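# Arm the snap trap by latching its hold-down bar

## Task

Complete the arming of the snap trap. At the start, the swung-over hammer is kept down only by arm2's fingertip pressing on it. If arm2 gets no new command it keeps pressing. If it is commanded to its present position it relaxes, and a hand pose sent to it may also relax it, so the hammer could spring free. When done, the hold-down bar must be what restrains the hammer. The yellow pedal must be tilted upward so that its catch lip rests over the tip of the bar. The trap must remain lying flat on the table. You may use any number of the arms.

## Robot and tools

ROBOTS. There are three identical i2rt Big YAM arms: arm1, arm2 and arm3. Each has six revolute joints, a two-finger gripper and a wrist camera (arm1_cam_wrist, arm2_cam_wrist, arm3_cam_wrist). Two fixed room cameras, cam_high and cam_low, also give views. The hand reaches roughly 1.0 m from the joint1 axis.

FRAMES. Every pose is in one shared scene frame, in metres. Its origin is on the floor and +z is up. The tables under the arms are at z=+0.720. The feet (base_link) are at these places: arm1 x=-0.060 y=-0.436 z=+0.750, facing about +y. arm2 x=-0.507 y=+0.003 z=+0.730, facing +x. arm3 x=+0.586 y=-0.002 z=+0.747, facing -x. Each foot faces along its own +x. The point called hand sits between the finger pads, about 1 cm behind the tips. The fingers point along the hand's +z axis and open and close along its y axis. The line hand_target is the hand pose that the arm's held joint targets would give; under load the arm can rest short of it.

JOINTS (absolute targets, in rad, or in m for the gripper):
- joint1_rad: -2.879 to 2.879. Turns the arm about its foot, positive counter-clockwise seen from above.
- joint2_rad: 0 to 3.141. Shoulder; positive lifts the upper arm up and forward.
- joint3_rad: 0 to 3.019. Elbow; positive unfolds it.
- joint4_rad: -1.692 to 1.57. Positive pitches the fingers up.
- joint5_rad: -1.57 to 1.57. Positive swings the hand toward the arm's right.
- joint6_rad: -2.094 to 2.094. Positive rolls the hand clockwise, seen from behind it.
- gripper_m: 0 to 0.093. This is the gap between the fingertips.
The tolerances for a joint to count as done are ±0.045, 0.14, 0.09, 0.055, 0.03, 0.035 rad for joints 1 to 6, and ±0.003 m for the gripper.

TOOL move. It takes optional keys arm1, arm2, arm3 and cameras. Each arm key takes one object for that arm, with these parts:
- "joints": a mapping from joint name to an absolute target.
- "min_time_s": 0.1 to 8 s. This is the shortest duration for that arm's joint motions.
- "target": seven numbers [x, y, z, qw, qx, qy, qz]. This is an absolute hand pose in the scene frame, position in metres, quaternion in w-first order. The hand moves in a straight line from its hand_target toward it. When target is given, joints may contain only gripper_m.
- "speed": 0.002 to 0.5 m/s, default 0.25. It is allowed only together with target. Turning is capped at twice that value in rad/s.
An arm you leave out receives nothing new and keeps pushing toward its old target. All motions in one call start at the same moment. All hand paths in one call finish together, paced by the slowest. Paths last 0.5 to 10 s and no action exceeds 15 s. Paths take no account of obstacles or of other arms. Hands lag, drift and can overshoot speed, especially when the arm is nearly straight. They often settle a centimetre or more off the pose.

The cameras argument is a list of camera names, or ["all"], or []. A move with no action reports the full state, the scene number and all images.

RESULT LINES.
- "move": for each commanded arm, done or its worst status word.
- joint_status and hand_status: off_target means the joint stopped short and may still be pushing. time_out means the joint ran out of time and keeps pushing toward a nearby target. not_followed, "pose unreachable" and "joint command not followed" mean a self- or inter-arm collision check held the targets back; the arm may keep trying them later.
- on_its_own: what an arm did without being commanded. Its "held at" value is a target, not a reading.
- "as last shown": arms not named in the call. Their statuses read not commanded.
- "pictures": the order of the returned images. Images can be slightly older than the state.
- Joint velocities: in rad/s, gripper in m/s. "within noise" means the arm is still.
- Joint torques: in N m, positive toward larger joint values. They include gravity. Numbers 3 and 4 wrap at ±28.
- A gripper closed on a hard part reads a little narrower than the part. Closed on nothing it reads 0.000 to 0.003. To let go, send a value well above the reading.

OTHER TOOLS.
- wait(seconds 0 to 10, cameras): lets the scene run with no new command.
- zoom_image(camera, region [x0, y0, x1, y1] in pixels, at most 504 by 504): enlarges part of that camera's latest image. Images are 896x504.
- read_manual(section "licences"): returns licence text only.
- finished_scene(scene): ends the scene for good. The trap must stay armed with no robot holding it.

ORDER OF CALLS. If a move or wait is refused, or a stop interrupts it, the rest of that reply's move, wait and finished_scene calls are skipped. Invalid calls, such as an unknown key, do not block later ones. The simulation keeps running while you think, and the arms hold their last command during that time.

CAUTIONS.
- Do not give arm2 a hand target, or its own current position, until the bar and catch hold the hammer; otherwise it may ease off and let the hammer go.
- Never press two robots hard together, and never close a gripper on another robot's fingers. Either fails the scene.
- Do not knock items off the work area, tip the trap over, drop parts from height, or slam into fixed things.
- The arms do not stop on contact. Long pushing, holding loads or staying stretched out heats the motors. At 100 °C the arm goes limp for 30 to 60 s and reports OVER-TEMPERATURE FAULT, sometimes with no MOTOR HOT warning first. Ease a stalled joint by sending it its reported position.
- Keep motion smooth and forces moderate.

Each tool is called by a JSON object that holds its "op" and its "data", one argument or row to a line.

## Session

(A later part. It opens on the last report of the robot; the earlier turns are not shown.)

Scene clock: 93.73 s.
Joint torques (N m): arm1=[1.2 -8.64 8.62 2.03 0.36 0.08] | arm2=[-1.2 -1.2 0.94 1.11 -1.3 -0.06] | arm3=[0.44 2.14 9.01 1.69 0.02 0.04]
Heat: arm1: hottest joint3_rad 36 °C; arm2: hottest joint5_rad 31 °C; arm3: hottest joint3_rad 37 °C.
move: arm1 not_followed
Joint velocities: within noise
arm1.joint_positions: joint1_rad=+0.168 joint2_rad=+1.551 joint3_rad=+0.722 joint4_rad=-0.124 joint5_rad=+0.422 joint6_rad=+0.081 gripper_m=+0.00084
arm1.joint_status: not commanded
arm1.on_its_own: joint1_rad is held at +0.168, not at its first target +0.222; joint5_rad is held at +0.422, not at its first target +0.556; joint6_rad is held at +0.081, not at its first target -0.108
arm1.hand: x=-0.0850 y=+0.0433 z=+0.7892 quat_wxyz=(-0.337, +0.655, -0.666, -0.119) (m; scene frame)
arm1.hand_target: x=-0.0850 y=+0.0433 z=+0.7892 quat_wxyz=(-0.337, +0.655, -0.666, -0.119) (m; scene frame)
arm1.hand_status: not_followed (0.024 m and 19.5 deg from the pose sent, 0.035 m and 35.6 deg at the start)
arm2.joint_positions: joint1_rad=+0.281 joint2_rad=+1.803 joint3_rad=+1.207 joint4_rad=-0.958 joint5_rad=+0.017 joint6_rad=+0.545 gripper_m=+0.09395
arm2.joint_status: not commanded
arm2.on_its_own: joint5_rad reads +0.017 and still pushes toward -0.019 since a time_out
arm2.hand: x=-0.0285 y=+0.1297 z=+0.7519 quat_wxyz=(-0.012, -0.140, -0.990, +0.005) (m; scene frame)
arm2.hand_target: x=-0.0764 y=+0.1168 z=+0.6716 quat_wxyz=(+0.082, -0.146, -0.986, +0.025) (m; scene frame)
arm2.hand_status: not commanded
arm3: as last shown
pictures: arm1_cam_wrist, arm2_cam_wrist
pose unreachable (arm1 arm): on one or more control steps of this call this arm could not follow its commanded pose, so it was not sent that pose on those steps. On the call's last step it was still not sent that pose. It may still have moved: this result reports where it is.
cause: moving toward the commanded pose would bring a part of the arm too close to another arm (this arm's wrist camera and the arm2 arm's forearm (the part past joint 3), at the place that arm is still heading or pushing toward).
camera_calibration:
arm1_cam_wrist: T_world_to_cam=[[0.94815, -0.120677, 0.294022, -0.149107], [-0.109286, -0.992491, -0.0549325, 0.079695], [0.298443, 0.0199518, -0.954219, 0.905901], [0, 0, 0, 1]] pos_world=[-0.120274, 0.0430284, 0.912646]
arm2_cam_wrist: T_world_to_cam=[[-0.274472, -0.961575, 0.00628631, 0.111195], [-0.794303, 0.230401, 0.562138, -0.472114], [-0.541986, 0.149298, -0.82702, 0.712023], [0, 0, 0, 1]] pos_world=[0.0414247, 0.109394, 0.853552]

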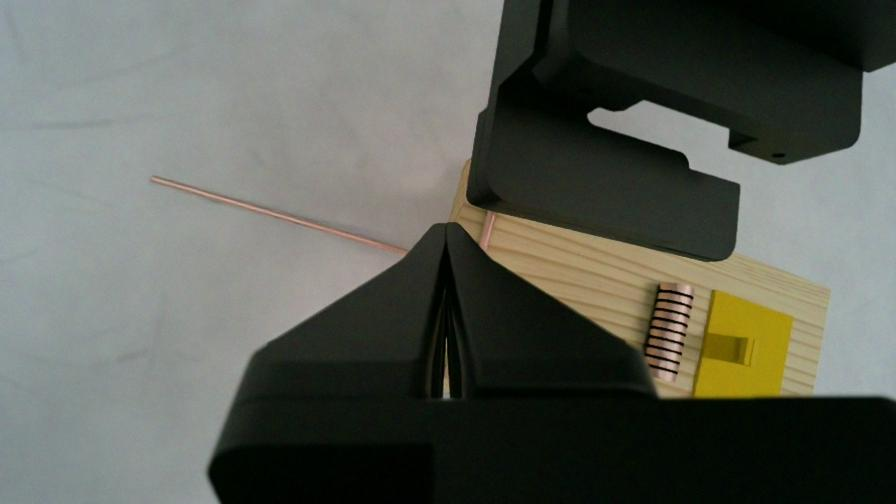

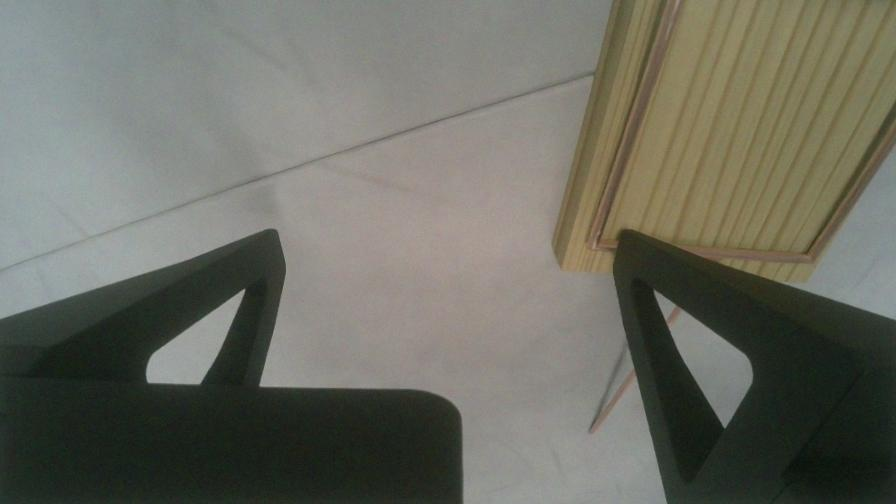

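{"op": "move", "data": {
  "arm1": {"target":[-0.12,0.02,0.80,-0.3755,0.9066,-0.1804,0.0747],"speed":0.2,"joints":{"gripper_m":0.016}}
}}

{"op": "move", "data": {
  "arm1": {"target":[-0.113,0.071,0.758,-0.3755,0.9066,-0.1804,0.0747],"speed":0.12},
  "cameras": ["arm1_cam_wrist","cam_low"]
}}

Scene clock: 109.80 s.
Joint torques (N m): arm1=[1.9 -9.17 8.72 2.56 0.3 0.03] | arm2=[-0.67 -1.44 1.21 1.29 -1.33 0.01] | arm3=[-0.09 2.14 8.9 1.62 0.02 0.04]
Heat: arm1: hottest joint3_rad 36 °C; arm2: hottest joint5_rad 31 °C; arm3: hottest joint3_rad 37 °C.
move: arm1 off_target
Joint velocities: within noise
arm1.joint_positions: joint1_rad=+0.260 joint2_rad=+1.505 joint3_rad=+0.650 joint4_rad=-0.099 joint5_rad=+0.475 joint6_rad=-1.025 gripper_m=+0.01596
arm1.joint_status: all done
arm1.hand: x=-0.1134 y=+0.0154 z=+0.7887 quat_wxyz=(-0.361, +0.910, -0.188, +0.083) (m; scene frame)
arm1.hand_target: x=-0.1199 y=+0.0199 z=+0.7998 quat_wxyz=(-0.375, +0.906, -0.180, +0.075) (m; scene frame)
arm1.hand_status: off_target (0.014 m and 2.1 deg from the pose sent, 0.043 m and 67.6 deg at the start)
arm2: as last shown
arm2.on_its_own: joint5_rad reads +0.017 and still pushes toward -0.019 since a time_out
arm3.joint_positions: joint1_rad=-0.548 joint2_rad=+0.638 joint3_rad=+1.382 joint4_rad=-1.497 joint5_rad=-0.101 joint6_rad=-0.525 gripper_m=+0.09396
arm3.joint_status: not commanded
arm3.hand: x=+0.3893 y=+0.1123 z=+1.2439 quat_wxyz=(-0.168, +0.920, -0.015, -0.355) (m; scene frame)
arm3.hand_target: x=+0.3903 y=+0.1117 z=+1.2553 quat_wxyz=(-0.175, +0.914, -0.014, -0.366) (m; scene frame)
arm3.hand_status: not commanded
pictures: none

Scene clock: 111.07 s.
Joint torques (N m): arm1=[-0.21 -8.47 11.17 2.54 0.16 0.02] | arm2=[-0.44 -1.2 1.09 1.02 -1.32 -0.05] | arm3=[0.09 1.96 8.99 1.66 0.01 0.06]
Heat: arm1: hottest joint3_rad 36 °C; arm2: hottest joint5_rad 31 °C; arm3: hottest joint3_rad 37 °C.
move: arm1 off_target
Joint velocities: within noise
arm1.joint_positions: joint1_rad=+0.227 joint2_rad=+1.680 joint3_rad=+0.707 joint4_rad=+0.034 joint5_rad=+0.445 joint6_rad=-1.073 gripper_m=+0.01596
arm1.joint_status: not commanded
arm1.hand: x=-0.1119 y=+0.0489 z=+0.7479 quat_wxyz=(-0.359, +0.913, -0.178, +0.081) (m; scene frame)
arm1.hand_target: x=-0.1128 y=+0.0699 z=+0.7587 quat_wxyz=(-0.375, +0.906, -0.180, +0.075) (m; scene frame)
arm1.hand_status: off_target (0.024 m and 2.2 deg from the pose sent, 0.064 m and 2.1 deg at the start)
arm2, arm3: as last shown
arm2.on_its_own: joint5_rad reads +0.017 and still pushes toward -0.019 since a time_out
pictures: arm1_cam_wrist, cam_low
camera_calibration:
arm1_cam_wrist: T_world_to_cam=[[0.261987, 0.671159, 0.693475, -0.524991], [0.585282, -0.681843, 0.438788, -0.226625], [0.767338, 0.290922, -0.571452, 0.627361], [0, 0, 0, 1]] pos_world=[-0.211217, 0.0153169, 0.822015]

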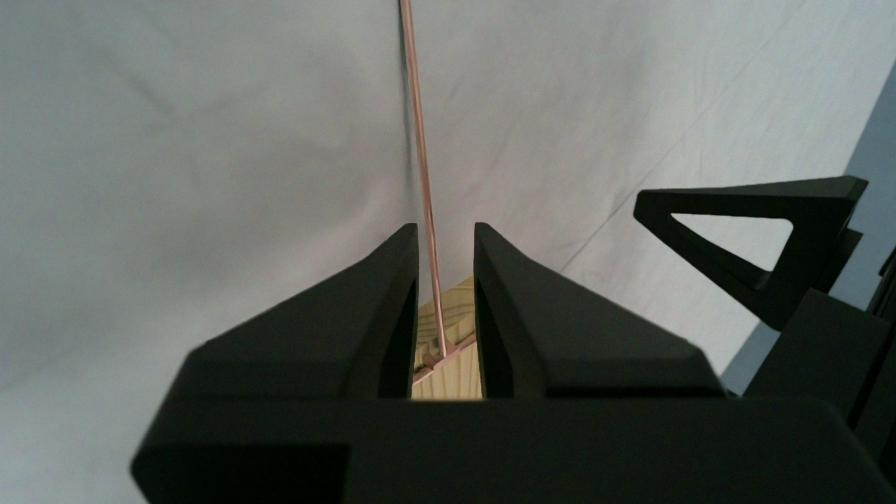

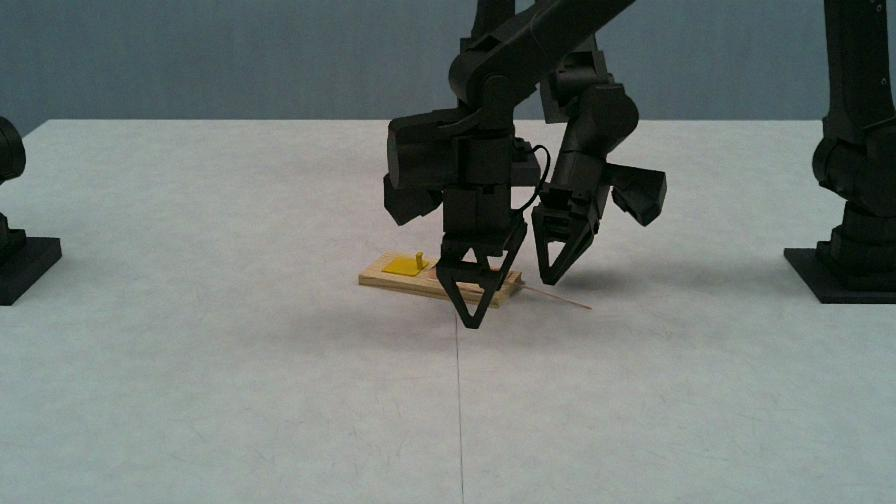

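{"op": "move", "data": {
  "arm1": {"target":[-0.114,0.0785,0.742,-0.3755,0.9066,-0.1804,0.0747],"speed":0.06},
  "cameras": ["arm1_cam_wrist","cam_low"]
}}

{"op": "zoom_image", "data": {
  "camera": "cam_low",
  "region": [450, 220, 610, 330]
}}

Scene clock: 118.03 s.
Joint torques (N m): arm1=[0.09 -9.64 10.69 2.59 0.14 -0.01] | arm2=[-0.91 -1.14 1.1 1.17 -1.34 -0.03] | arm3=[0.32 1.79 9.01 1.59 0.05 0.06]
Heat: arm1: hottest joint3_rad 37 °C; arm2: hottest joint5_rad 31 °C; arm3: hottest joint3_rad 37 °C.
move: arm1 off_target
Joint velocities: within noise
arm1.joint_positions: joint1_rad=+0.226 joint2_rad=+1.736 joint3_rad=+0.724 joint4_rad=+0.076 joint5_rad=+0.443 joint6_rad=-1.075 gripper_m=+0.01596
arm1.joint_status: not commanded
arm1.hand: x=-0.1141 y=+0.0570 z=+0.7333 quat_wxyz=(-0.360, +0.913, -0.178, +0.080) (m; scene frame)
arm1.hand_target: x=-0.1137 y=+0.0775 z=+0.7426 quat_wxyz=(-0.375, +0.906, -0.180, +0.075) (m; scene frame)
arm1.hand_status: off_target (0.023 m and 2.0 deg from the pose sent, 0.030 m and 2.2 deg at the start)
arm2, arm3: as last shown
arm2.on_its_own: joint5_rad reads +0.017 and still pushes toward -0.019 since a time_out
pictures: arm1_cam_wrist, cam_low
camera_calibration:
arm1_cam_wrist: T_world_to_cam=[[0.261164, 0.670362, 0.694556, -0.520672], [0.587033, -0.681481, 0.437008, -0.21198], [0.76628, 0.293596, -0.571503, 0.618095], [0, 0, 0, 1]] pos_world=[-0.213214, 0.0231079, 0.807516]

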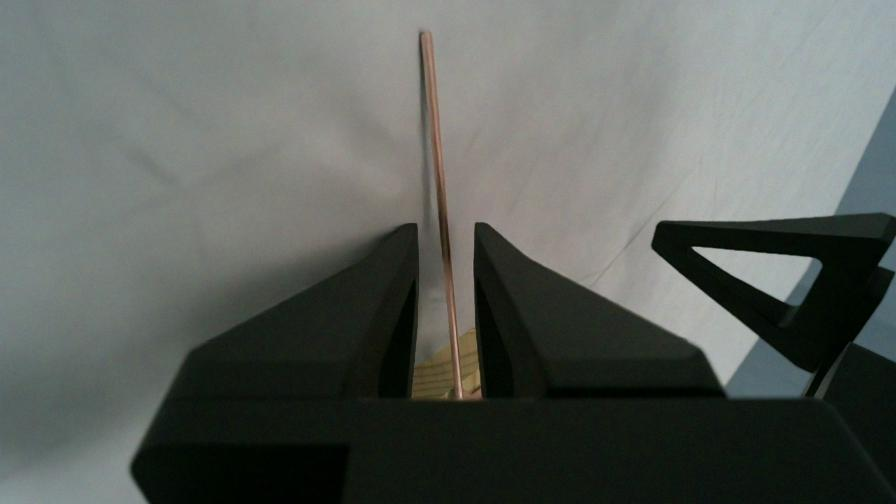

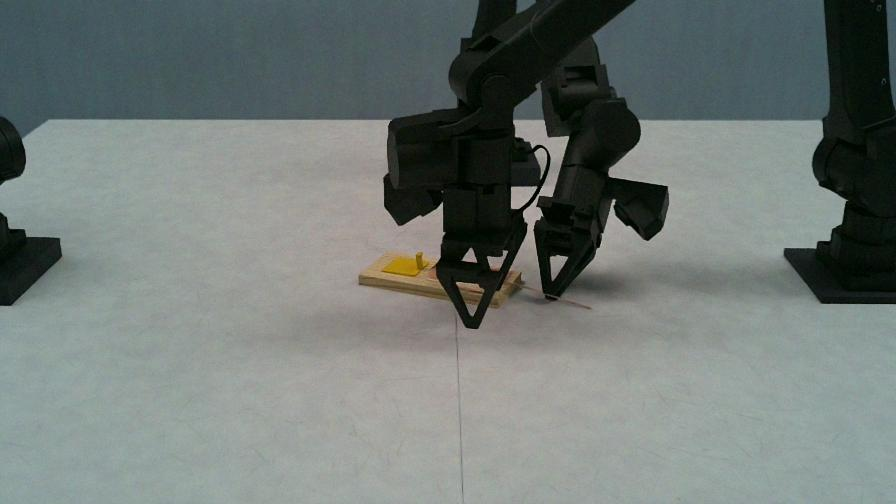

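Scaled by 3.150 from the camera's 896x504 image, which has a finer 1280x720 frame.

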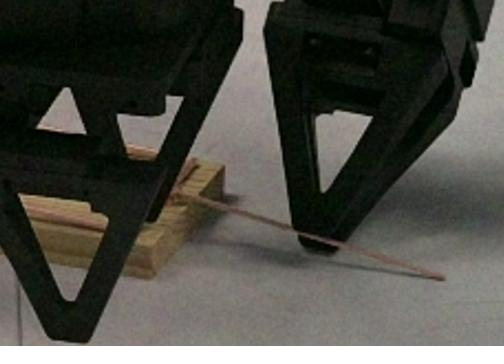

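{"op": "move", "data": {
  "arm1": {"target":[-0.114,0.0795,0.7405,-0.3755,0.9066,-0.1804,0.0747],"speed":0.06}
}}

{"op": "move", "data": {
  "arm1": {"joints":{"gripper_m":0.0}},
  "cameras": ["arm1_cam_wrist"]
}}

{"op": "zoom_image", "data": {
  "camera": "arm1_cam_wrist",
  "region": [330, 100, 610, 320]
}}

Scene clock: 123.83 s.
Joint torques (N m): arm1=[-0.32 -9.05 10.61 2.65 0.14 0.01] | arm2=[-1.96 -0.62 1.02 1.07 -1.33 -0.07] | arm3=[-0.03 2.02 8.98 1.57 0.01 0.07]
Heat: arm1: hottest joint3_rad 37 °C; arm2: hottest joint5_rad 31 °C; arm3: hottest joint3_rad 37 °C.
move: arm1 off_target
Joint velocities: within noise
arm1.joint_positions: joint1_rad=+0.226 joint2_rad=+1.741 joint3_rad=+0.727 joint4_rad=+0.081 joint5_rad=+0.443 joint6_rad=-1.076 gripper_m=+0.01596
arm1.joint_status: not commanded
arm1.hand: x=-0.1143 y=+0.0587 z=+0.7327 quat_wxyz=(-0.361, +0.912, -0.178, +0.080) (m; scene frame)
arm1.hand_target: x=-0.1138 y=+0.0786 z=+0.7411 quat_wxyz=(-0.375, +0.906, -0.180, +0.075) (m; scene frame)
arm1.hand_status: off_target (0.022 m and 1.9 deg from the pose sent, 0.024 m and 2.0 deg at the start)
arm2, arm3: as last shown
arm2.on_its_own: joint5_rad reads +0.017 and still pushes toward -0.019 since a time_out
pictures: none

Scene clock: 124.50 s.
Joint torques (N m): arm1=[-0.09 -9.29 10.43 2.54 0.16 0.11] | arm2=[-0.5 -0.79 1.17 1.28 -1.33 -0.02] | arm3=[0.03 2.08 9.02 1.66 0.03 0.06]
Heat: arm1: hottest joint3_rad 37 °C; arm2: hottest joint5_rad 31 °C; arm3: hottest joint3_rad 37 °C.
move: arm1 done
Joint velocities: within noise
arm1.joint_positions: joint1_rad=+0.226 joint2_rad=+1.742 joint3_rad=+0.728 joint4_rad=+0.081 joint5_rad=+0.443 joint6_rad=-1.088 gripper_m=+0.00159
arm1.joint_status: all done
arm1.hand: x=-0.1145 y=+0.0593 z=+0.7325 quat_wxyz=(-0.360, +0.913, -0.172, +0.082) (m; scene frame)
arm1.hand_target: x=-0.1138 y=+0.0785 z=+0.7410 quat_wxyz=(-0.375, +0.906, -0.180, +0.075) (m; scene frame)
arm1.hand_status: not commanded
arm2, arm3: as last shown
arm2.on_its_own: joint5_rad reads +0.017 and still pushes toward -0.019 since a time_out
pictures: arm1_cam_wrist
camera_calibration:
arm1_cam_wrist: T_world_to_cam=[[0.249998, 0.673094, 0.696022, -0.524027], [0.589974, -0.675885, 0.441712, -0.213312], [0.767744, 0.300208, -0.566078, 0.613075], [0, 0, 0, 1]] pos_world=[-0.213831, 0.024495, 0.806004]

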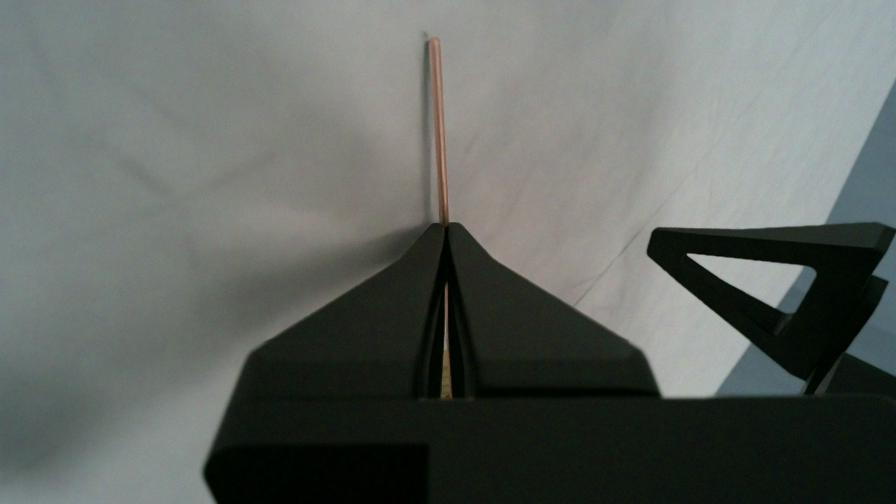

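Scaled by 1.800 from the camera's 896x504 image, which has a finer 1280x720 frame.

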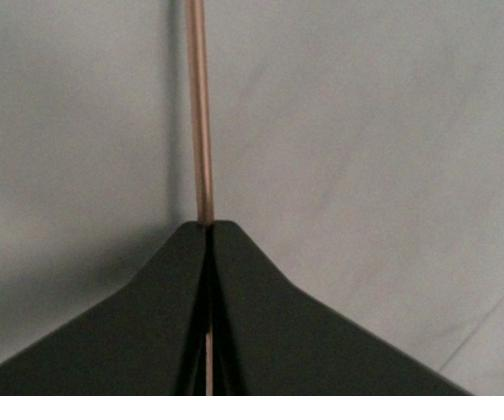

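{"op": "move", "data": {
  "arm1": {"target":[-0.1116,0.0672,0.773,-0.4058,0.7951,-0.4338,0.1206],"speed":0.1},
  "cameras": ["arm1_cam_wrist"]
}}

{"op": "move", "data": {
  "arm1": {"target":[-0.093,0.052,0.793,-0.4836,0.6617,-0.5552,-0.1419],"speed":0.1},
  "cameras": ["arm1_cam_wrist","cam_low"]
}}

Scene clock: 140.97 s.
Joint torques (N m): arm1=[1.26 -10.34 10.3 1.03 1.05 0.25] | arm2=[-1.14 -0.91 0.96 1.29 -1.32 0.03] | arm3=[0.03 2.14 9.01 1.63 0 0.05]
Heat: arm1: hottest joint3_rad 37 °C; arm2: hottest joint5_rad 31 °C; arm3: hottest joint3_rad 38 °C.
move: arm1 off_target
Joint velocities: arm1=[within noise] | arm2=[within noise] | arm3=[0.005 0.005 0.002 -0.012 -0.037 -0.168 0]
arm1.joint_positions: joint1_rad=+0.307 joint2_rad=+1.742 joint3_rad=+0.849 joint4_rad=-0.215 joint5_rad=+0.759 joint6_rad=-0.438 gripper_m=+0.00143
arm1.joint_status: not commanded
arm1.hand: x=-0.1079 y=+0.0582 z=+0.7657 quat_wxyz=(-0.399, +0.802, -0.428, +0.123) (m; scene frame)
arm1.hand_target: x=-0.1115 y=+0.0671 z=+0.7731 quat_wxyz=(-0.406, +0.795, -0.434, +0.120) (m; scene frame)
arm1.hand_status: off_target (0.012 m and 1.3 deg from the pose sent, 0.041 m and 33.7 deg at the start)
arm2, arm3: as last shown
arm2.joint_positions: joint1_rad=+0.281 joint2_rad=+1.803 joint3_rad=+1.208 joint4_rad=-0.958 joint5_rad=+0.017 joint6_rad=+0.545 gripper_m=+0.09395
arm2.on_its_own: joint5_rad reads +0.017 and still pushes toward -0.019 since a time_out
arm2.hand: x=-0.0282 y=+0.1298 z=+0.7521 quat_wxyz=(-0.012, -0.140, -0.990, +0.005) (m; scene frame)
pictures: arm1_cam_wrist
camera_calibration:
arm1_cam_wrist: T_world_to_cam=[[0.579322, 0.309262, 0.754151, -0.53587], [0.170126, -0.950726, 0.259186, -0.122118], [0.797147, -0.0218513, -0.60339, 0.67766], [0, 0, 0, 1]] pos_world=[-0.208979, 0.0644311, 0.844671]

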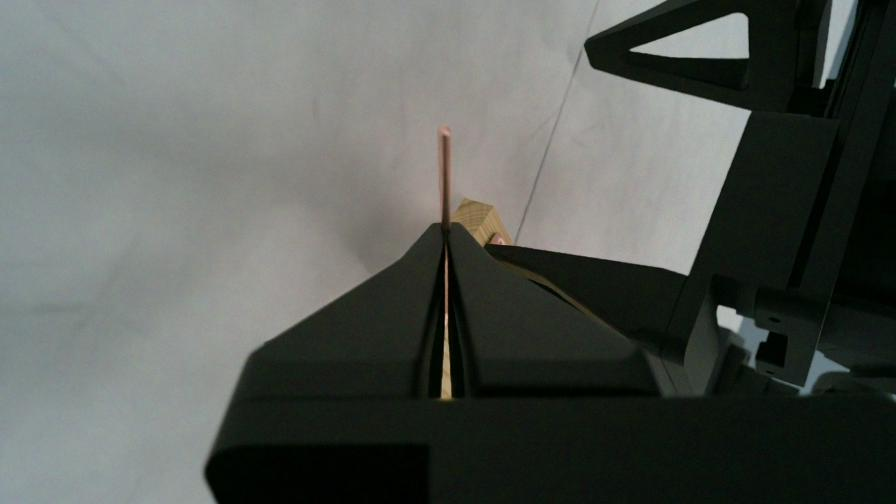

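Scene clock: 144.90 s.
Joint torques (N m): arm1=[0.79 -9.29 6.79 2.95 -0.08 0.24] | arm2=[-1.61 -0.62 0.87 1.13 -1.3 -0.03] | arm3=[0.21 1.9 8.96 1.48 0 0.05]
Heat: arm1: hottest joint3_rad 37 °C; arm2: hottest joint5_rad 31 °C; arm3: hottest joint3_rad 38 °C.
move: arm1 off_target
Joint velocities: within noise
arm1.joint_positions: joint1_rad=+0.235 joint2_rad=+1.648 joint3_rad=+0.582 joint4_rad=+0.416 joint5_rad=+0.588 joint6_rad=-0.229 gripper_m=+0.00142
arm1.joint_status: not commanded
arm1.hand: x=-0.0936 y=+0.0497 z=+0.7862 quat_wxyz=(-0.481, +0.671, -0.550, -0.128) (m; scene frame)
arm1.hand_target: x=-0.0930 y=+0.0520 z=+0.7930 quat_wxyz=(-0.484, +0.662, -0.555, -0.142) (m; scene frame)
arm1.hand_status: off_target (0.007 m and 2.1 deg from the pose sent, 0.032 m and 38.7 deg at the start)
arm2.joint_positions: joint1_rad=+0.281 joint2_rad=+1.803 joint3_rad=+1.208 joint4_rad=-0.958 joint5_rad=+0.016 joint6_rad=+0.545 gripper_m=+0.09395
arm2.joint_status: not commanded
arm2.on_its_own: joint5_rad reads +0.016 and still pushes toward -0.019 since a time_out
arm2.hand: x=-0.0282 y=+0.1299 z=+0.7521 quat_wxyz=(-0.012, -0.140, -0.990, +0.005) (m; scene frame)
arm2.hand_target: x=-0.0764 y=+0.1169 z=+0.6716 quat_wxyz=(+0.082, -0.146, -0.986, +0.025) (m; scene frame)
arm2.hand_status: not commanded
arm3: as last shown
pictures: arm1_cam_wrist, cam_low
camera_calibration:
arm1_cam_wrist: T_world_to_cam=[[0.854964, -0.0754706, 0.513167, -0.322622], [0.0799296, -0.95837, -0.274113, 0.273299], [0.512492, 0.275374, -0.81334, 0.801974], [0, 0, 0, 1]] pos_world=[-0.15702, 0.0167302, 0.892751]

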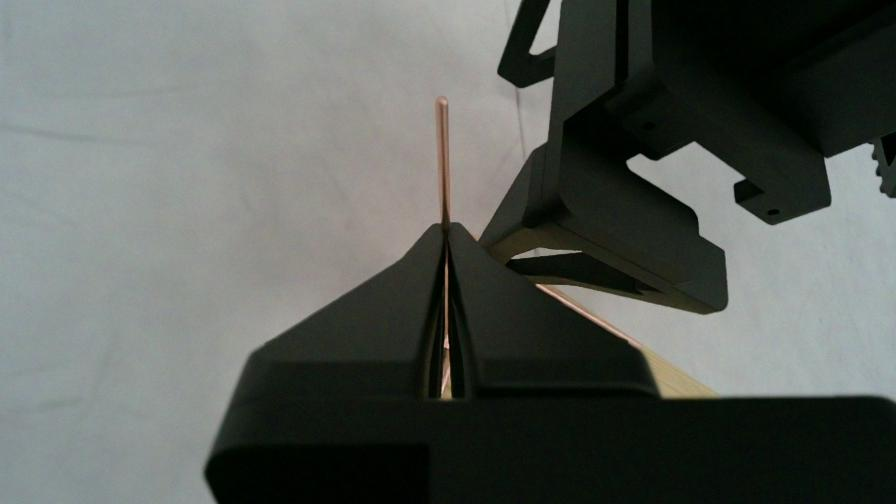

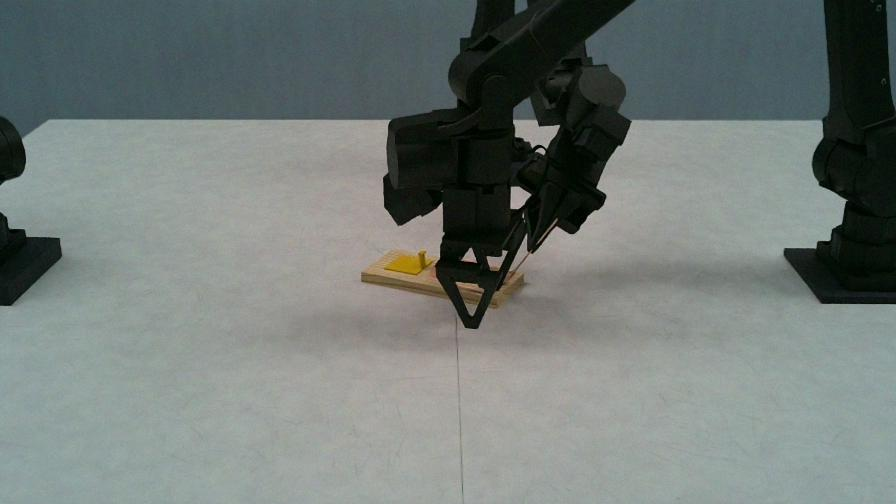

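{"op": "move", "data": {
  "arm1": {"target":[-0.069,0.036,0.801,-0.4470,0.4674,-0.7021,-0.2976],"speed":0.1},
  "cameras": ["arm1_cam_wrist","cam_low"]
}}

Scene clock: 151.90 s.
Joint torques (N m): arm1=[0.85 -9.17 5.79 2.82 0.03 0.23] | arm2=[-1.38 -0.97 0.87 1.07 -1.27 0.03] | arm3=[-0.09 2.02 8.96 1.63 0.01 0.03]
Heat: arm1: hottest joint3_rad 36 °C; arm2: hottest joint5_rad 31 °C; arm3: hottest joint3_rad 38 °C.
move: arm1 done
Joint velocities: within noise
arm1.joint_positions: joint1_rad=+0.180 joint2_rad=+1.630 joint3_rad=+0.495 joint4_rad=+0.601 joint5_rad=+0.553 joint6_rad=+0.264 gripper_m=+0.00141
arm1.joint_status: not commanded
arm1.hand: x=-0.0688 y=+0.0369 z=+0.7953 quat_wxyz=(-0.449, +0.477, -0.700, -0.284) (m; scene frame)
arm1.hand_target: x=-0.0691 y=+0.0361 z=+0.8010 quat_wxyz=(-0.447, +0.468, -0.702, -0.298) (m; scene frame)
arm1.hand_status: done (0.006 m and 1.9 deg from the pose sent, 0.032 m and 35.4 deg at the start)
arm2, arm3: as last shown
arm2.on_its_own: joint5_rad reads +0.016 and still pushes toward -0.019 since a time_out
pictures: arm1_cam_wrist, cam_low
camera_calibration:
arm1_cam_wrist: T_world_to_cam=[[0.918885, -0.392681, 0.0381004, 0.0444524], [-0.329156, -0.816291, -0.474685, 0.387672], [0.217501, 0.42364, -0.879331, 0.826976], [0, 0, 0, 1]] pos_world=[-0.0931104, -0.0164316, 0.909514]

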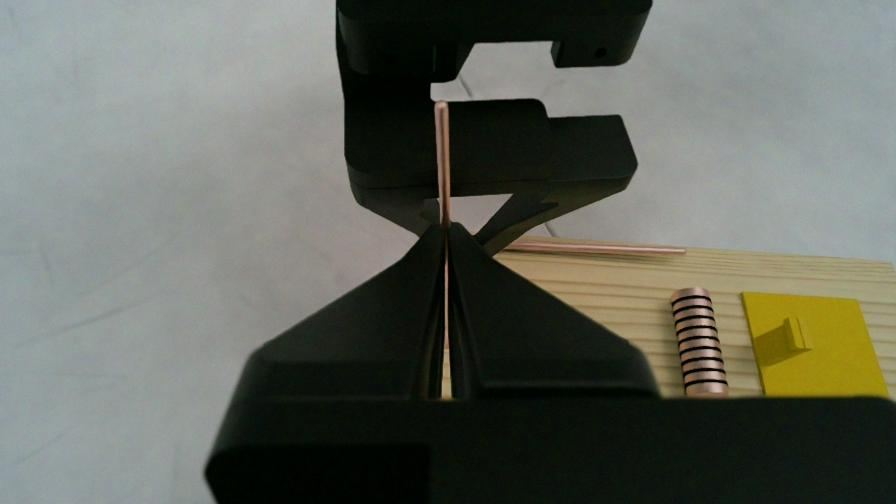

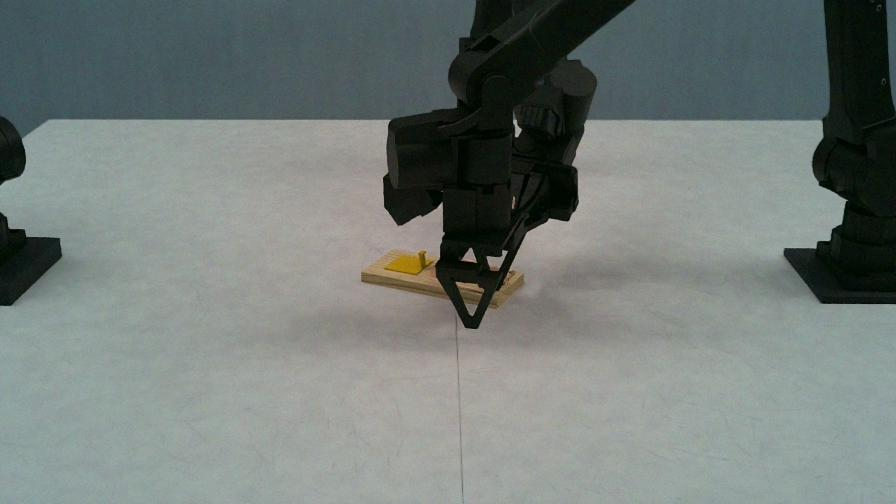

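{"op": "move", "data": {
  "arm1": {"target":[-0.036,0.029,0.794,-0.1757,0.4047,-0.8032,-0.3997],"speed":0.1}
}}

{"op": "move", "data": {
  "arm1": {"target":[-0.025,0.023,0.784,-0.1757,0.4047,-0.8032,-0.3997],"speed":0.1},
  "cameras": ["arm1_cam_wrist","cam_low"]
}}

Scene clock: 162.97 s.
Joint torques (N m): arm1=[0.32 -7.12 9.72 1.55 -0.17 0.13] | arm2=[-1.67 -0.73 0.91 1.36 -1.33 0.02] | arm3=[0.15 2.14 8.99 1.62 0.01 0.04]
Heat: arm1: hottest joint3_rad 36 °C; arm2: hottest joint5_rad 31 °C; arm3: hottest joint3_rad 38 °C.
move: arm1 done
Joint velocities: within noise
arm1.joint_positions: joint1_rad=-0.117 joint2_rad=+1.485 joint3_rad=+0.490 joint4_rad=+0.324 joint5_rad=-0.106 joint6_rad=+0.587 gripper_m=+0.00138
arm1.joint_status: not commanded
arm1.hand: x=-0.0399 y=+0.0217 z=+0.7894 quat_wxyz=(-0.178, +0.411, -0.800, -0.398) (m; scene frame)
arm1.hand_target: x=-0.0360 y=+0.0288 z=+0.7942 quat_wxyz=(-0.176, +0.405, -0.803, -0.400) (m; scene frame)
arm1.hand_status: done (0.009 m and 0.9 deg from the pose sent, 0.034 m and 37.1 deg at the start)
arm2: as last shown
arm2.on_its_own: joint5_rad reads +0.016 and still pushes toward -0.019 since a time_out
arm2.hand: x=-0.0280 y=+0.1299 z=+0.7522 quat_wxyz=(-0.012, -0.140, -0.990, +0.005) (m; scene frame)
arm2.hand_target: x=-0.0764 y=+0.1169 z=+0.6716 quat_wxyz=(+0.082, -0.145, -0.986, +0.025) (m; scene frame)
arm3.joint_positions: joint1_rad=-0.548 joint2_rad=+0.638 joint3_rad=+1.382 joint4_rad=-1.497 joint5_rad=-0.101 joint6_rad=-0.525 gripper_m=+0.09396
arm3.joint_status: not commanded
arm3.hand: x=+0.3893 y=+0.1123 z=+1.2439 quat_wxyz=(-0.168, +0.920, -0.015, -0.355) (m; scene frame)
arm3.hand_target: x=+0.3903 y=+0.1117 z=+1.2553 quat_wxyz=(-0.175, +0.914, -0.014, -0.366) (m; scene frame)
arm3.hand_status: not commanded
pictures: none

Scene clock: 163.97 s.
Joint torques (N m): arm1=[-0.73 -6.12 8.06 2.82 0.16 -0.06] | arm2=[-0.73 -0.91 0.85 1.03 -1.31 -0.07] | arm3=[-0.21 1.79 8.96 1.63 0.01 0.03]
Heat: arm1: hottest joint3_rad 36 °C; arm2: hottest joint5_rad 31 °C; arm3: hottest joint3_rad 38 °C.
move: arm1 off_target
Joint velocities: within noise
arm1.joint_positions: joint1_rad=-0.142 joint2_rad=+1.490 joint3_rad=+0.490 joint4_rad=+0.330 joint5_rad=-0.142 joint6_rad=+0.587 gripper_m=+0.00138
arm1.joint_status: not commanded
arm1.hand: x=-0.0344 y=+0.0218 z=+0.7893 quat_wxyz=(-0.170, +0.408, -0.801, -0.405) (m; scene frame)
arm1.hand_target: x=-0.0251 y=+0.0227 z=+0.7842 quat_wxyz=(-0.176, +0.405, -0.803, -0.400) (m; scene frame)
arm1.hand_status: off_target (0.011 m and 1.0 deg from the pose sent, 0.016 m and 0.9 deg at the start)
arm2, arm3: as last shown
arm2.on_its_own: joint5_rad reads +0.016 and still pushes toward -0.019 since a time_out
arm2.hand: x=-0.0279 y=+0.1296 z=+0.7522 quat_wxyz=(-0.012, -0.140, -0.990, +0.005) (m; scene frame)
arm2.hand_target: x=-0.0764 y=+0.1167 z=+0.6716 quat_wxyz=(+0.082, -0.146, -0.986, +0.025) (m; scene frame)
pictures: arm1_cam_wrist, cam_low
camera_calibration:
arm1_cam_wrist: T_world_to_cam=[[0.792169, -0.34948, -0.500332, 0.426784], [-0.465326, -0.876321, -0.124637, 0.104165], [-0.394893, 0.331551, -0.856816, 0.783803], [0, 0, 0, 1]] pos_world=[0.0199044, -0.0194357, 0.898091]

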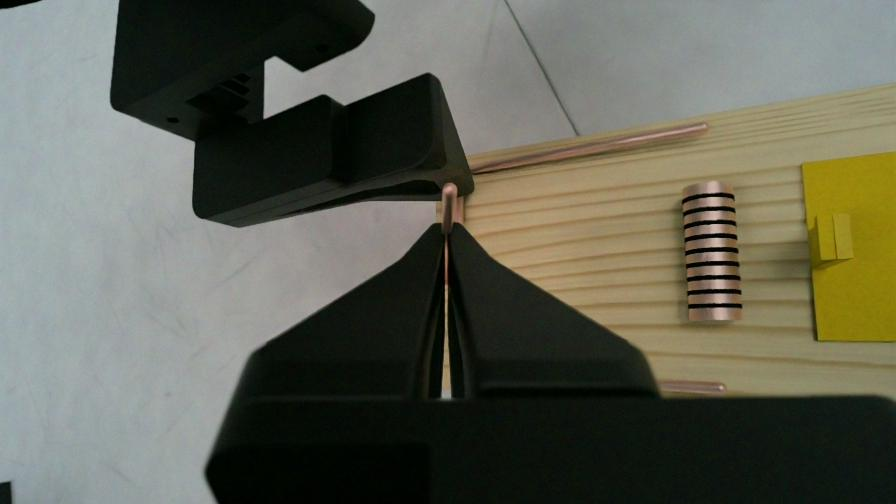

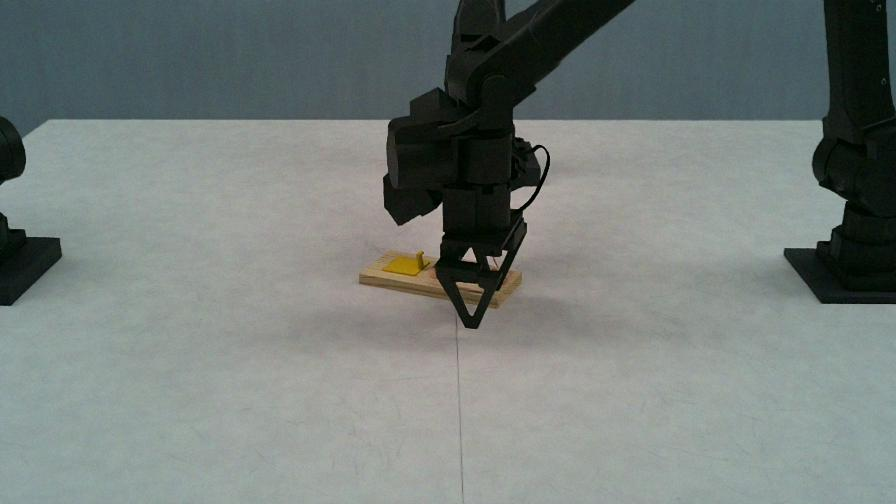

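{"op": "move", "data": {
  "arm1": {"joints":{"gripper_m":0.01}}
}}

{"op": "move", "data": {
  "arm1": {"target":[-0.0065,0.020,0.780,-0.1757,0.4047,-0.8032,-0.3997],"speed":0.08},
  "cameras": ["arm1_cam_wrist"]
}}

{"op": "move", "data": {
  "arm1": {"target":[0.000,0.017,0.760,-0.1757,0.4047,-0.8032,-0.3997],"speed":0.06},
  "cameras": ["arm1_cam_wrist"]
}}

Scene clock: 169.43 s.
Joint torques (N m): arm1=[-0.03 -6.65 7.94 2.74 0.15 -0.09] | arm2=[-1.61 -1.73 0.87 1.22 -1.27 -0.04] | arm3=[0.5 2.2 8.88 1.69 -0.01 0.04]
Heat: arm1: hottest joint3_rad 36 °C; arm2: hottest joint5_rad 31 °C; arm3: hottest joint3_rad 38 °C.
move: arm1 done
Joint velocities: within noise
arm1.joint_positions: joint1_rad=-0.150 joint2_rad=+1.500 joint3_rad=+0.490 joint4_rad=+0.330 joint5_rad=-0.142 joint6_rad=+0.587 gripper_m=+0.00996
arm1.joint_status: all done
arm1.hand: x=-0.0308 y=+0.0205 z=+0.7846 quat_wxyz=(-0.169, +0.405, -0.805, -0.400) (m; scene frame)
arm1.hand_target: x=-0.0252 y=+0.0227 z=+0.7841 quat_wxyz=(-0.176, +0.405, -0.803, -0.400) (m; scene frame)
arm1.hand_status: not commanded
arm2, arm3: as last shown
arm2.on_its_own: joint5_rad reads +0.016 and still pushes toward -0.019 since a time_out
pictures: none

Scene clock: 170.47 s.
Joint torques (N m): arm1=[-0.79 -6.42 7.62 3.1 0.31 -0.15] | arm2=[-0.91 -0.62 0.75 1.13 -1.3 0] | arm3=[0.21 2.32 9.09 1.59 0.05 0.08]
Heat: arm1: hottest joint3_rad 36 °C; arm2: hottest joint5_rad 31 °C; arm3: hottest joint3_rad 38 °C.
move: arm1 off_target
Joint velocities: within noise
arm1.joint_positions: joint1_rad=-0.195 joint2_rad=+1.510 joint3_rad=+0.490 joint4_rad=+0.333 joint5_rad=-0.189 joint6_rad=+0.558 gripper_m=+0.01001
arm1.joint_status: not commanded
arm1.hand: x=-0.0186 y=+0.0185 z=+0.7816 quat_wxyz=(-0.163, +0.408, -0.803, -0.402) (m; scene frame)
arm1.hand_target: x=-0.0066 y=+0.0197 z=+0.7800 quat_wxyz=(-0.176, +0.405, -0.804, -0.399) (m; scene frame)
arm1.hand_status: off_target (0.012 m and 1.5 deg from the pose sent, 0.025 m and 0.8 deg at the start)
arm2, arm3: as last shown
arm2.on_its_own: joint5_rad reads +0.016 and still pushes toward -0.019 since a time_out
pictures: arm1_cam_wrist
camera_calibration:
arm1_cam_wrist: T_world_to_cam=[[0.788433, -0.35361, -0.503323, 0.411746], [-0.464342, -0.878803, -0.109967, 0.0961958], [-0.403436, 0.320416, -0.857072, 0.78474], [0, 0, 0, 1]] pos_world=[0.0366263, -0.0213087, 0.890398]

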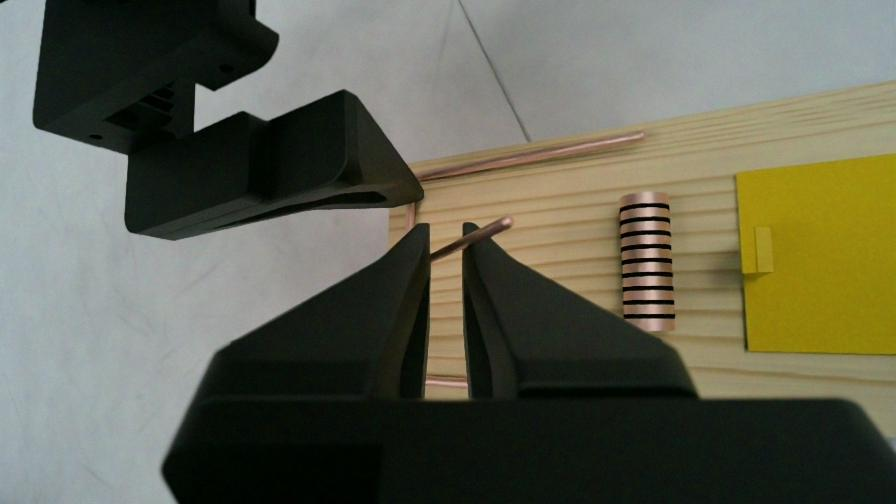

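Scene clock: 171.73 s.
Joint torques (N m): arm1=[-0.03 -7 6.98 2.95 0.12 -0.09] | arm2=[-2.02 -1.32 1.06 1.14 -1.33 -0.06] | arm3=[-0.26 2.43 8.96 1.63 0.02 0.06]
Heat: arm1: hottest joint3_rad 36 °C; arm2: hottest joint5_rad 31 °C; arm3: hottest joint3_rad 38 °C.
move: arm1 done
Joint velocities: within noise
arm1.joint_positions: joint1_rad=-0.230 joint2_rad=+1.587 joint3_rad=+0.474 joint4_rad=+0.415 joint5_rad=-0.203 joint6_rad=+0.537 gripper_m=+0.01008
arm1.joint_status: not commanded
arm1.hand: x=-0.0059 y=+0.0138 z=+0.7585 quat_wxyz=(-0.166, +0.405, -0.807, -0.397) (m; scene frame)
arm1.hand_target: x=+0.0000 y=+0.0169 z=+0.7600 quat_wxyz=(-0.176, +0.405, -0.804, -0.400) (m; scene frame)
arm1.hand_status: done (0.007 m and 1.2 deg from the pose sent, 0.029 m and 1.5 deg at the start)
arm2, arm3: as last shown
arm2.on_its_own: joint5_rad reads +0.016 and still pushes toward -0.019 since a time_out
arm2.hand_target: x=-0.0764 y=+0.1168 z=+0.6716 quat_wxyz=(+0.082, -0.146, -0.986, +0.025) (m; scene frame)
pictures: arm1_cam_wrist
camera_calibration:
arm1_cam_wrist: T_world_to_cam=[[0.78702, -0.366262, -0.496439, 0.383293], [-0.474035, -0.874021, -0.106667, 0.0928654], [-0.39483, 0.319279, -0.861493, 0.775091], [0, 0, 0, 1]] pos_world=[0.0483919, -0.0259182, 0.867923]

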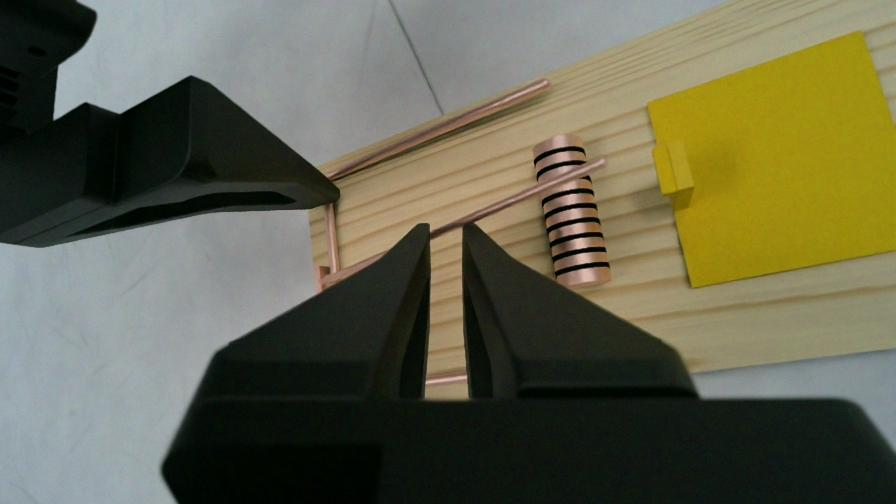

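{"op": "move", "data": {
  "arm1": {"target":[0.000,0.013,0.751,-0.1757,0.4047,-0.8032,-0.3997],"speed":0.06}
}}

{"op": "move", "data": {
  "arm1": {"target":[0.010,-0.050,0.795,-0.1757,0.4047,-0.8032,-0.3997],"speed":0.1},
  "cameras": ["arm1_cam_wrist","cam_low"]
}}

{"op": "zoom_image", "data": {
  "camera": "cam_low",
  "region": [350, 220, 530, 320]
}}

Scene clock: 177.33 s.
Joint torques (N m): arm1=[0.15 -6.83 6.53 3 0.02 -0.08] | arm2=[-1.26 -0.91 0.98 1.07 -1.29 -0.03] | arm3=[-0.32 2.32 8.98 1.72 0 0.05]
Heat: arm1: hottest joint3_rad 36 °C; arm2: hottest joint5_rad 31 °C; arm3: hottest joint3_rad 38 °C.
move: arm1 done
Joint velocities: within noise
arm1.joint_positions: joint1_rad=-0.231 joint2_rad=+1.611 joint3_rad=+0.464 joint4_rad=+0.457 joint5_rad=-0.203 joint6_rad=+0.536 gripper_m=+0.01008
arm1.joint_status: not commanded
arm1.hand: x=-0.0057 y=+0.0119 z=+0.7521 quat_wxyz=(-0.169, +0.405, -0.805, -0.399) (m; scene frame)
arm1.hand_target: x=-0.0001 y=+0.0129 z=+0.7510 quat_wxyz=(-0.176, +0.405, -0.804, -0.400) (m; scene frame)
arm1.hand_status: done (0.006 m and 0.8 deg from the pose sent, 0.010 m and 1.2 deg at the start)
arm2, arm3: as last shown
arm2.on_its_own: joint5_rad reads +0.016 and still pushes toward -0.019 since a time_out
pictures: none

Scene clock: 178.93 s.
Joint torques (N m): arm1=[0.03 -6.3 7.98 2.04 -0.14 -0.1] | arm2=[-0.32 -1.49 1.01 1.06 -1.3 -0.02] | arm3=[-0.03 2.37 9.01 1.54 0.02 0.05]
Heat: arm1: hottest joint3_rad 36 °C; arm2: hottest joint5_rad 31 °C; arm3: hottest joint3_rad 38 °C.
move: arm1 done
Joint velocities: within noise
arm1.joint_positions: joint1_rad=-0.318 joint2_rad=+1.317 joint3_rad=+0.336 joint4_rad=+0.272 joint5_rad=-0.266 joint6_rad=+0.479 gripper_m=+0.01008
arm1.joint_status: not commanded
arm1.hand: x=+0.0054 y=-0.0509 z=+0.7892 quat_wxyz=(-0.168, +0.404, -0.807, -0.397) (m; scene frame)
arm1.hand_target: x=+0.0099 y=-0.0499 z=+0.7949 quat_wxyz=(-0.176, +0.405, -0.803, -0.400) (m; scene frame)
arm1.hand_status: done (0.007 m and 1.0 deg from the pose sent, 0.077 m and 0.8 deg at the start)
arm2.joint_positions: joint1_rad=+0.281 joint2_rad=+1.803 joint3_rad=+1.208 joint4_rad=-0.958 joint5_rad=+0.016 joint6_rad=+0.545 gripper_m=+0.09395
arm2.joint_status: not commanded
arm2.on_its_own: joint5_rad reads +0.016 and still pushes toward -0.019 since a time_out
arm2.hand: x=-0.0279 y=+0.1296 z=+0.7522 quat_wxyz=(-0.012, -0.140, -0.990, +0.005) (m; scene frame)
arm2.hand_target: x=-0.0764 y=+0.1168 z=+0.6716 quat_wxyz=(+0.082, -0.146, -0.986, +0.025) (m; scene frame)
arm2.hand_status: not commanded
arm3: as last shown
pictures: arm1_cam_wrist, cam_low
camera_calibration:
arm1_cam_wrist: T_world_to_cam=[[0.787436, -0.367685, -0.494725, 0.364547], [-0.475997, -0.872658, -0.10906, 0.0469729], [-0.391626, 0.321365, -0.862179, 0.827267], [0, 0, 0, 1]] pos_world=[0.0592813, -0.0908254, 0.898725]

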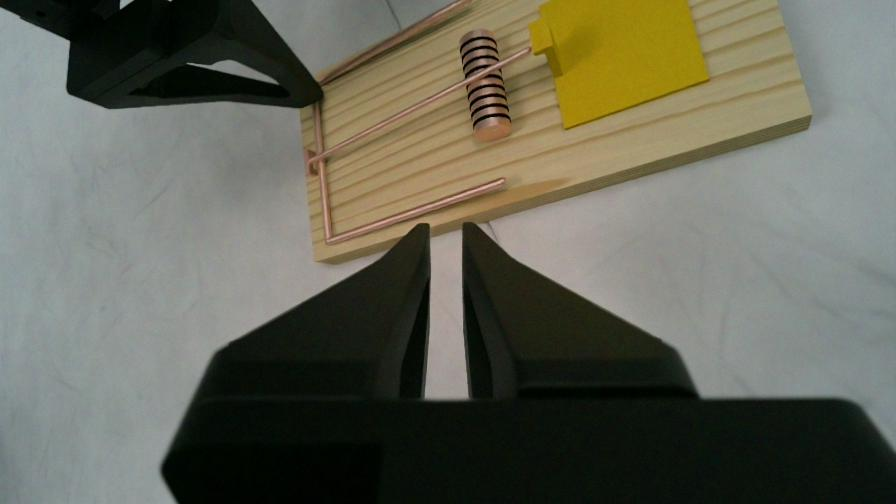

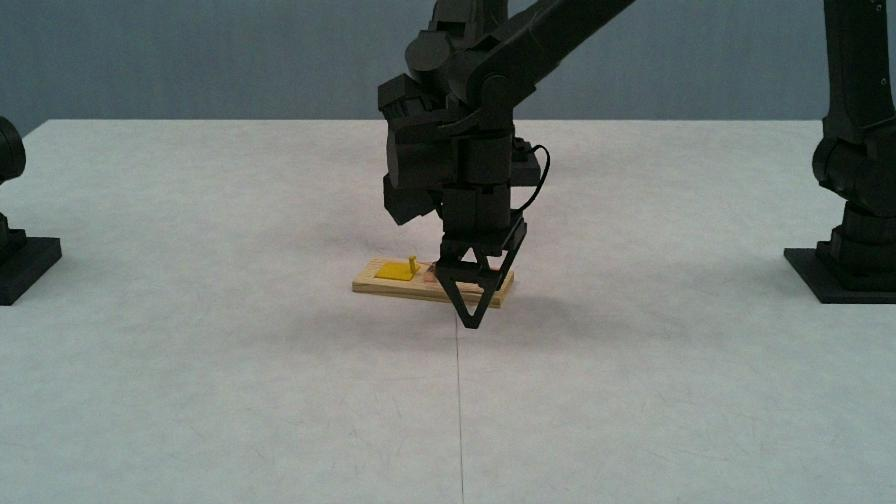

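Scaled by 2.800 from the camera's 896x504 image, which has a finer 1280x720 frame.

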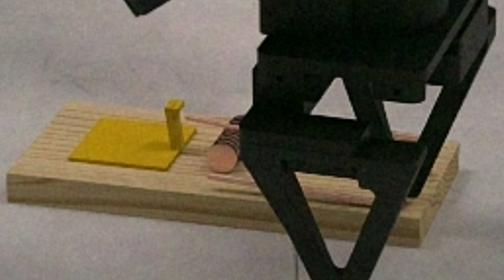

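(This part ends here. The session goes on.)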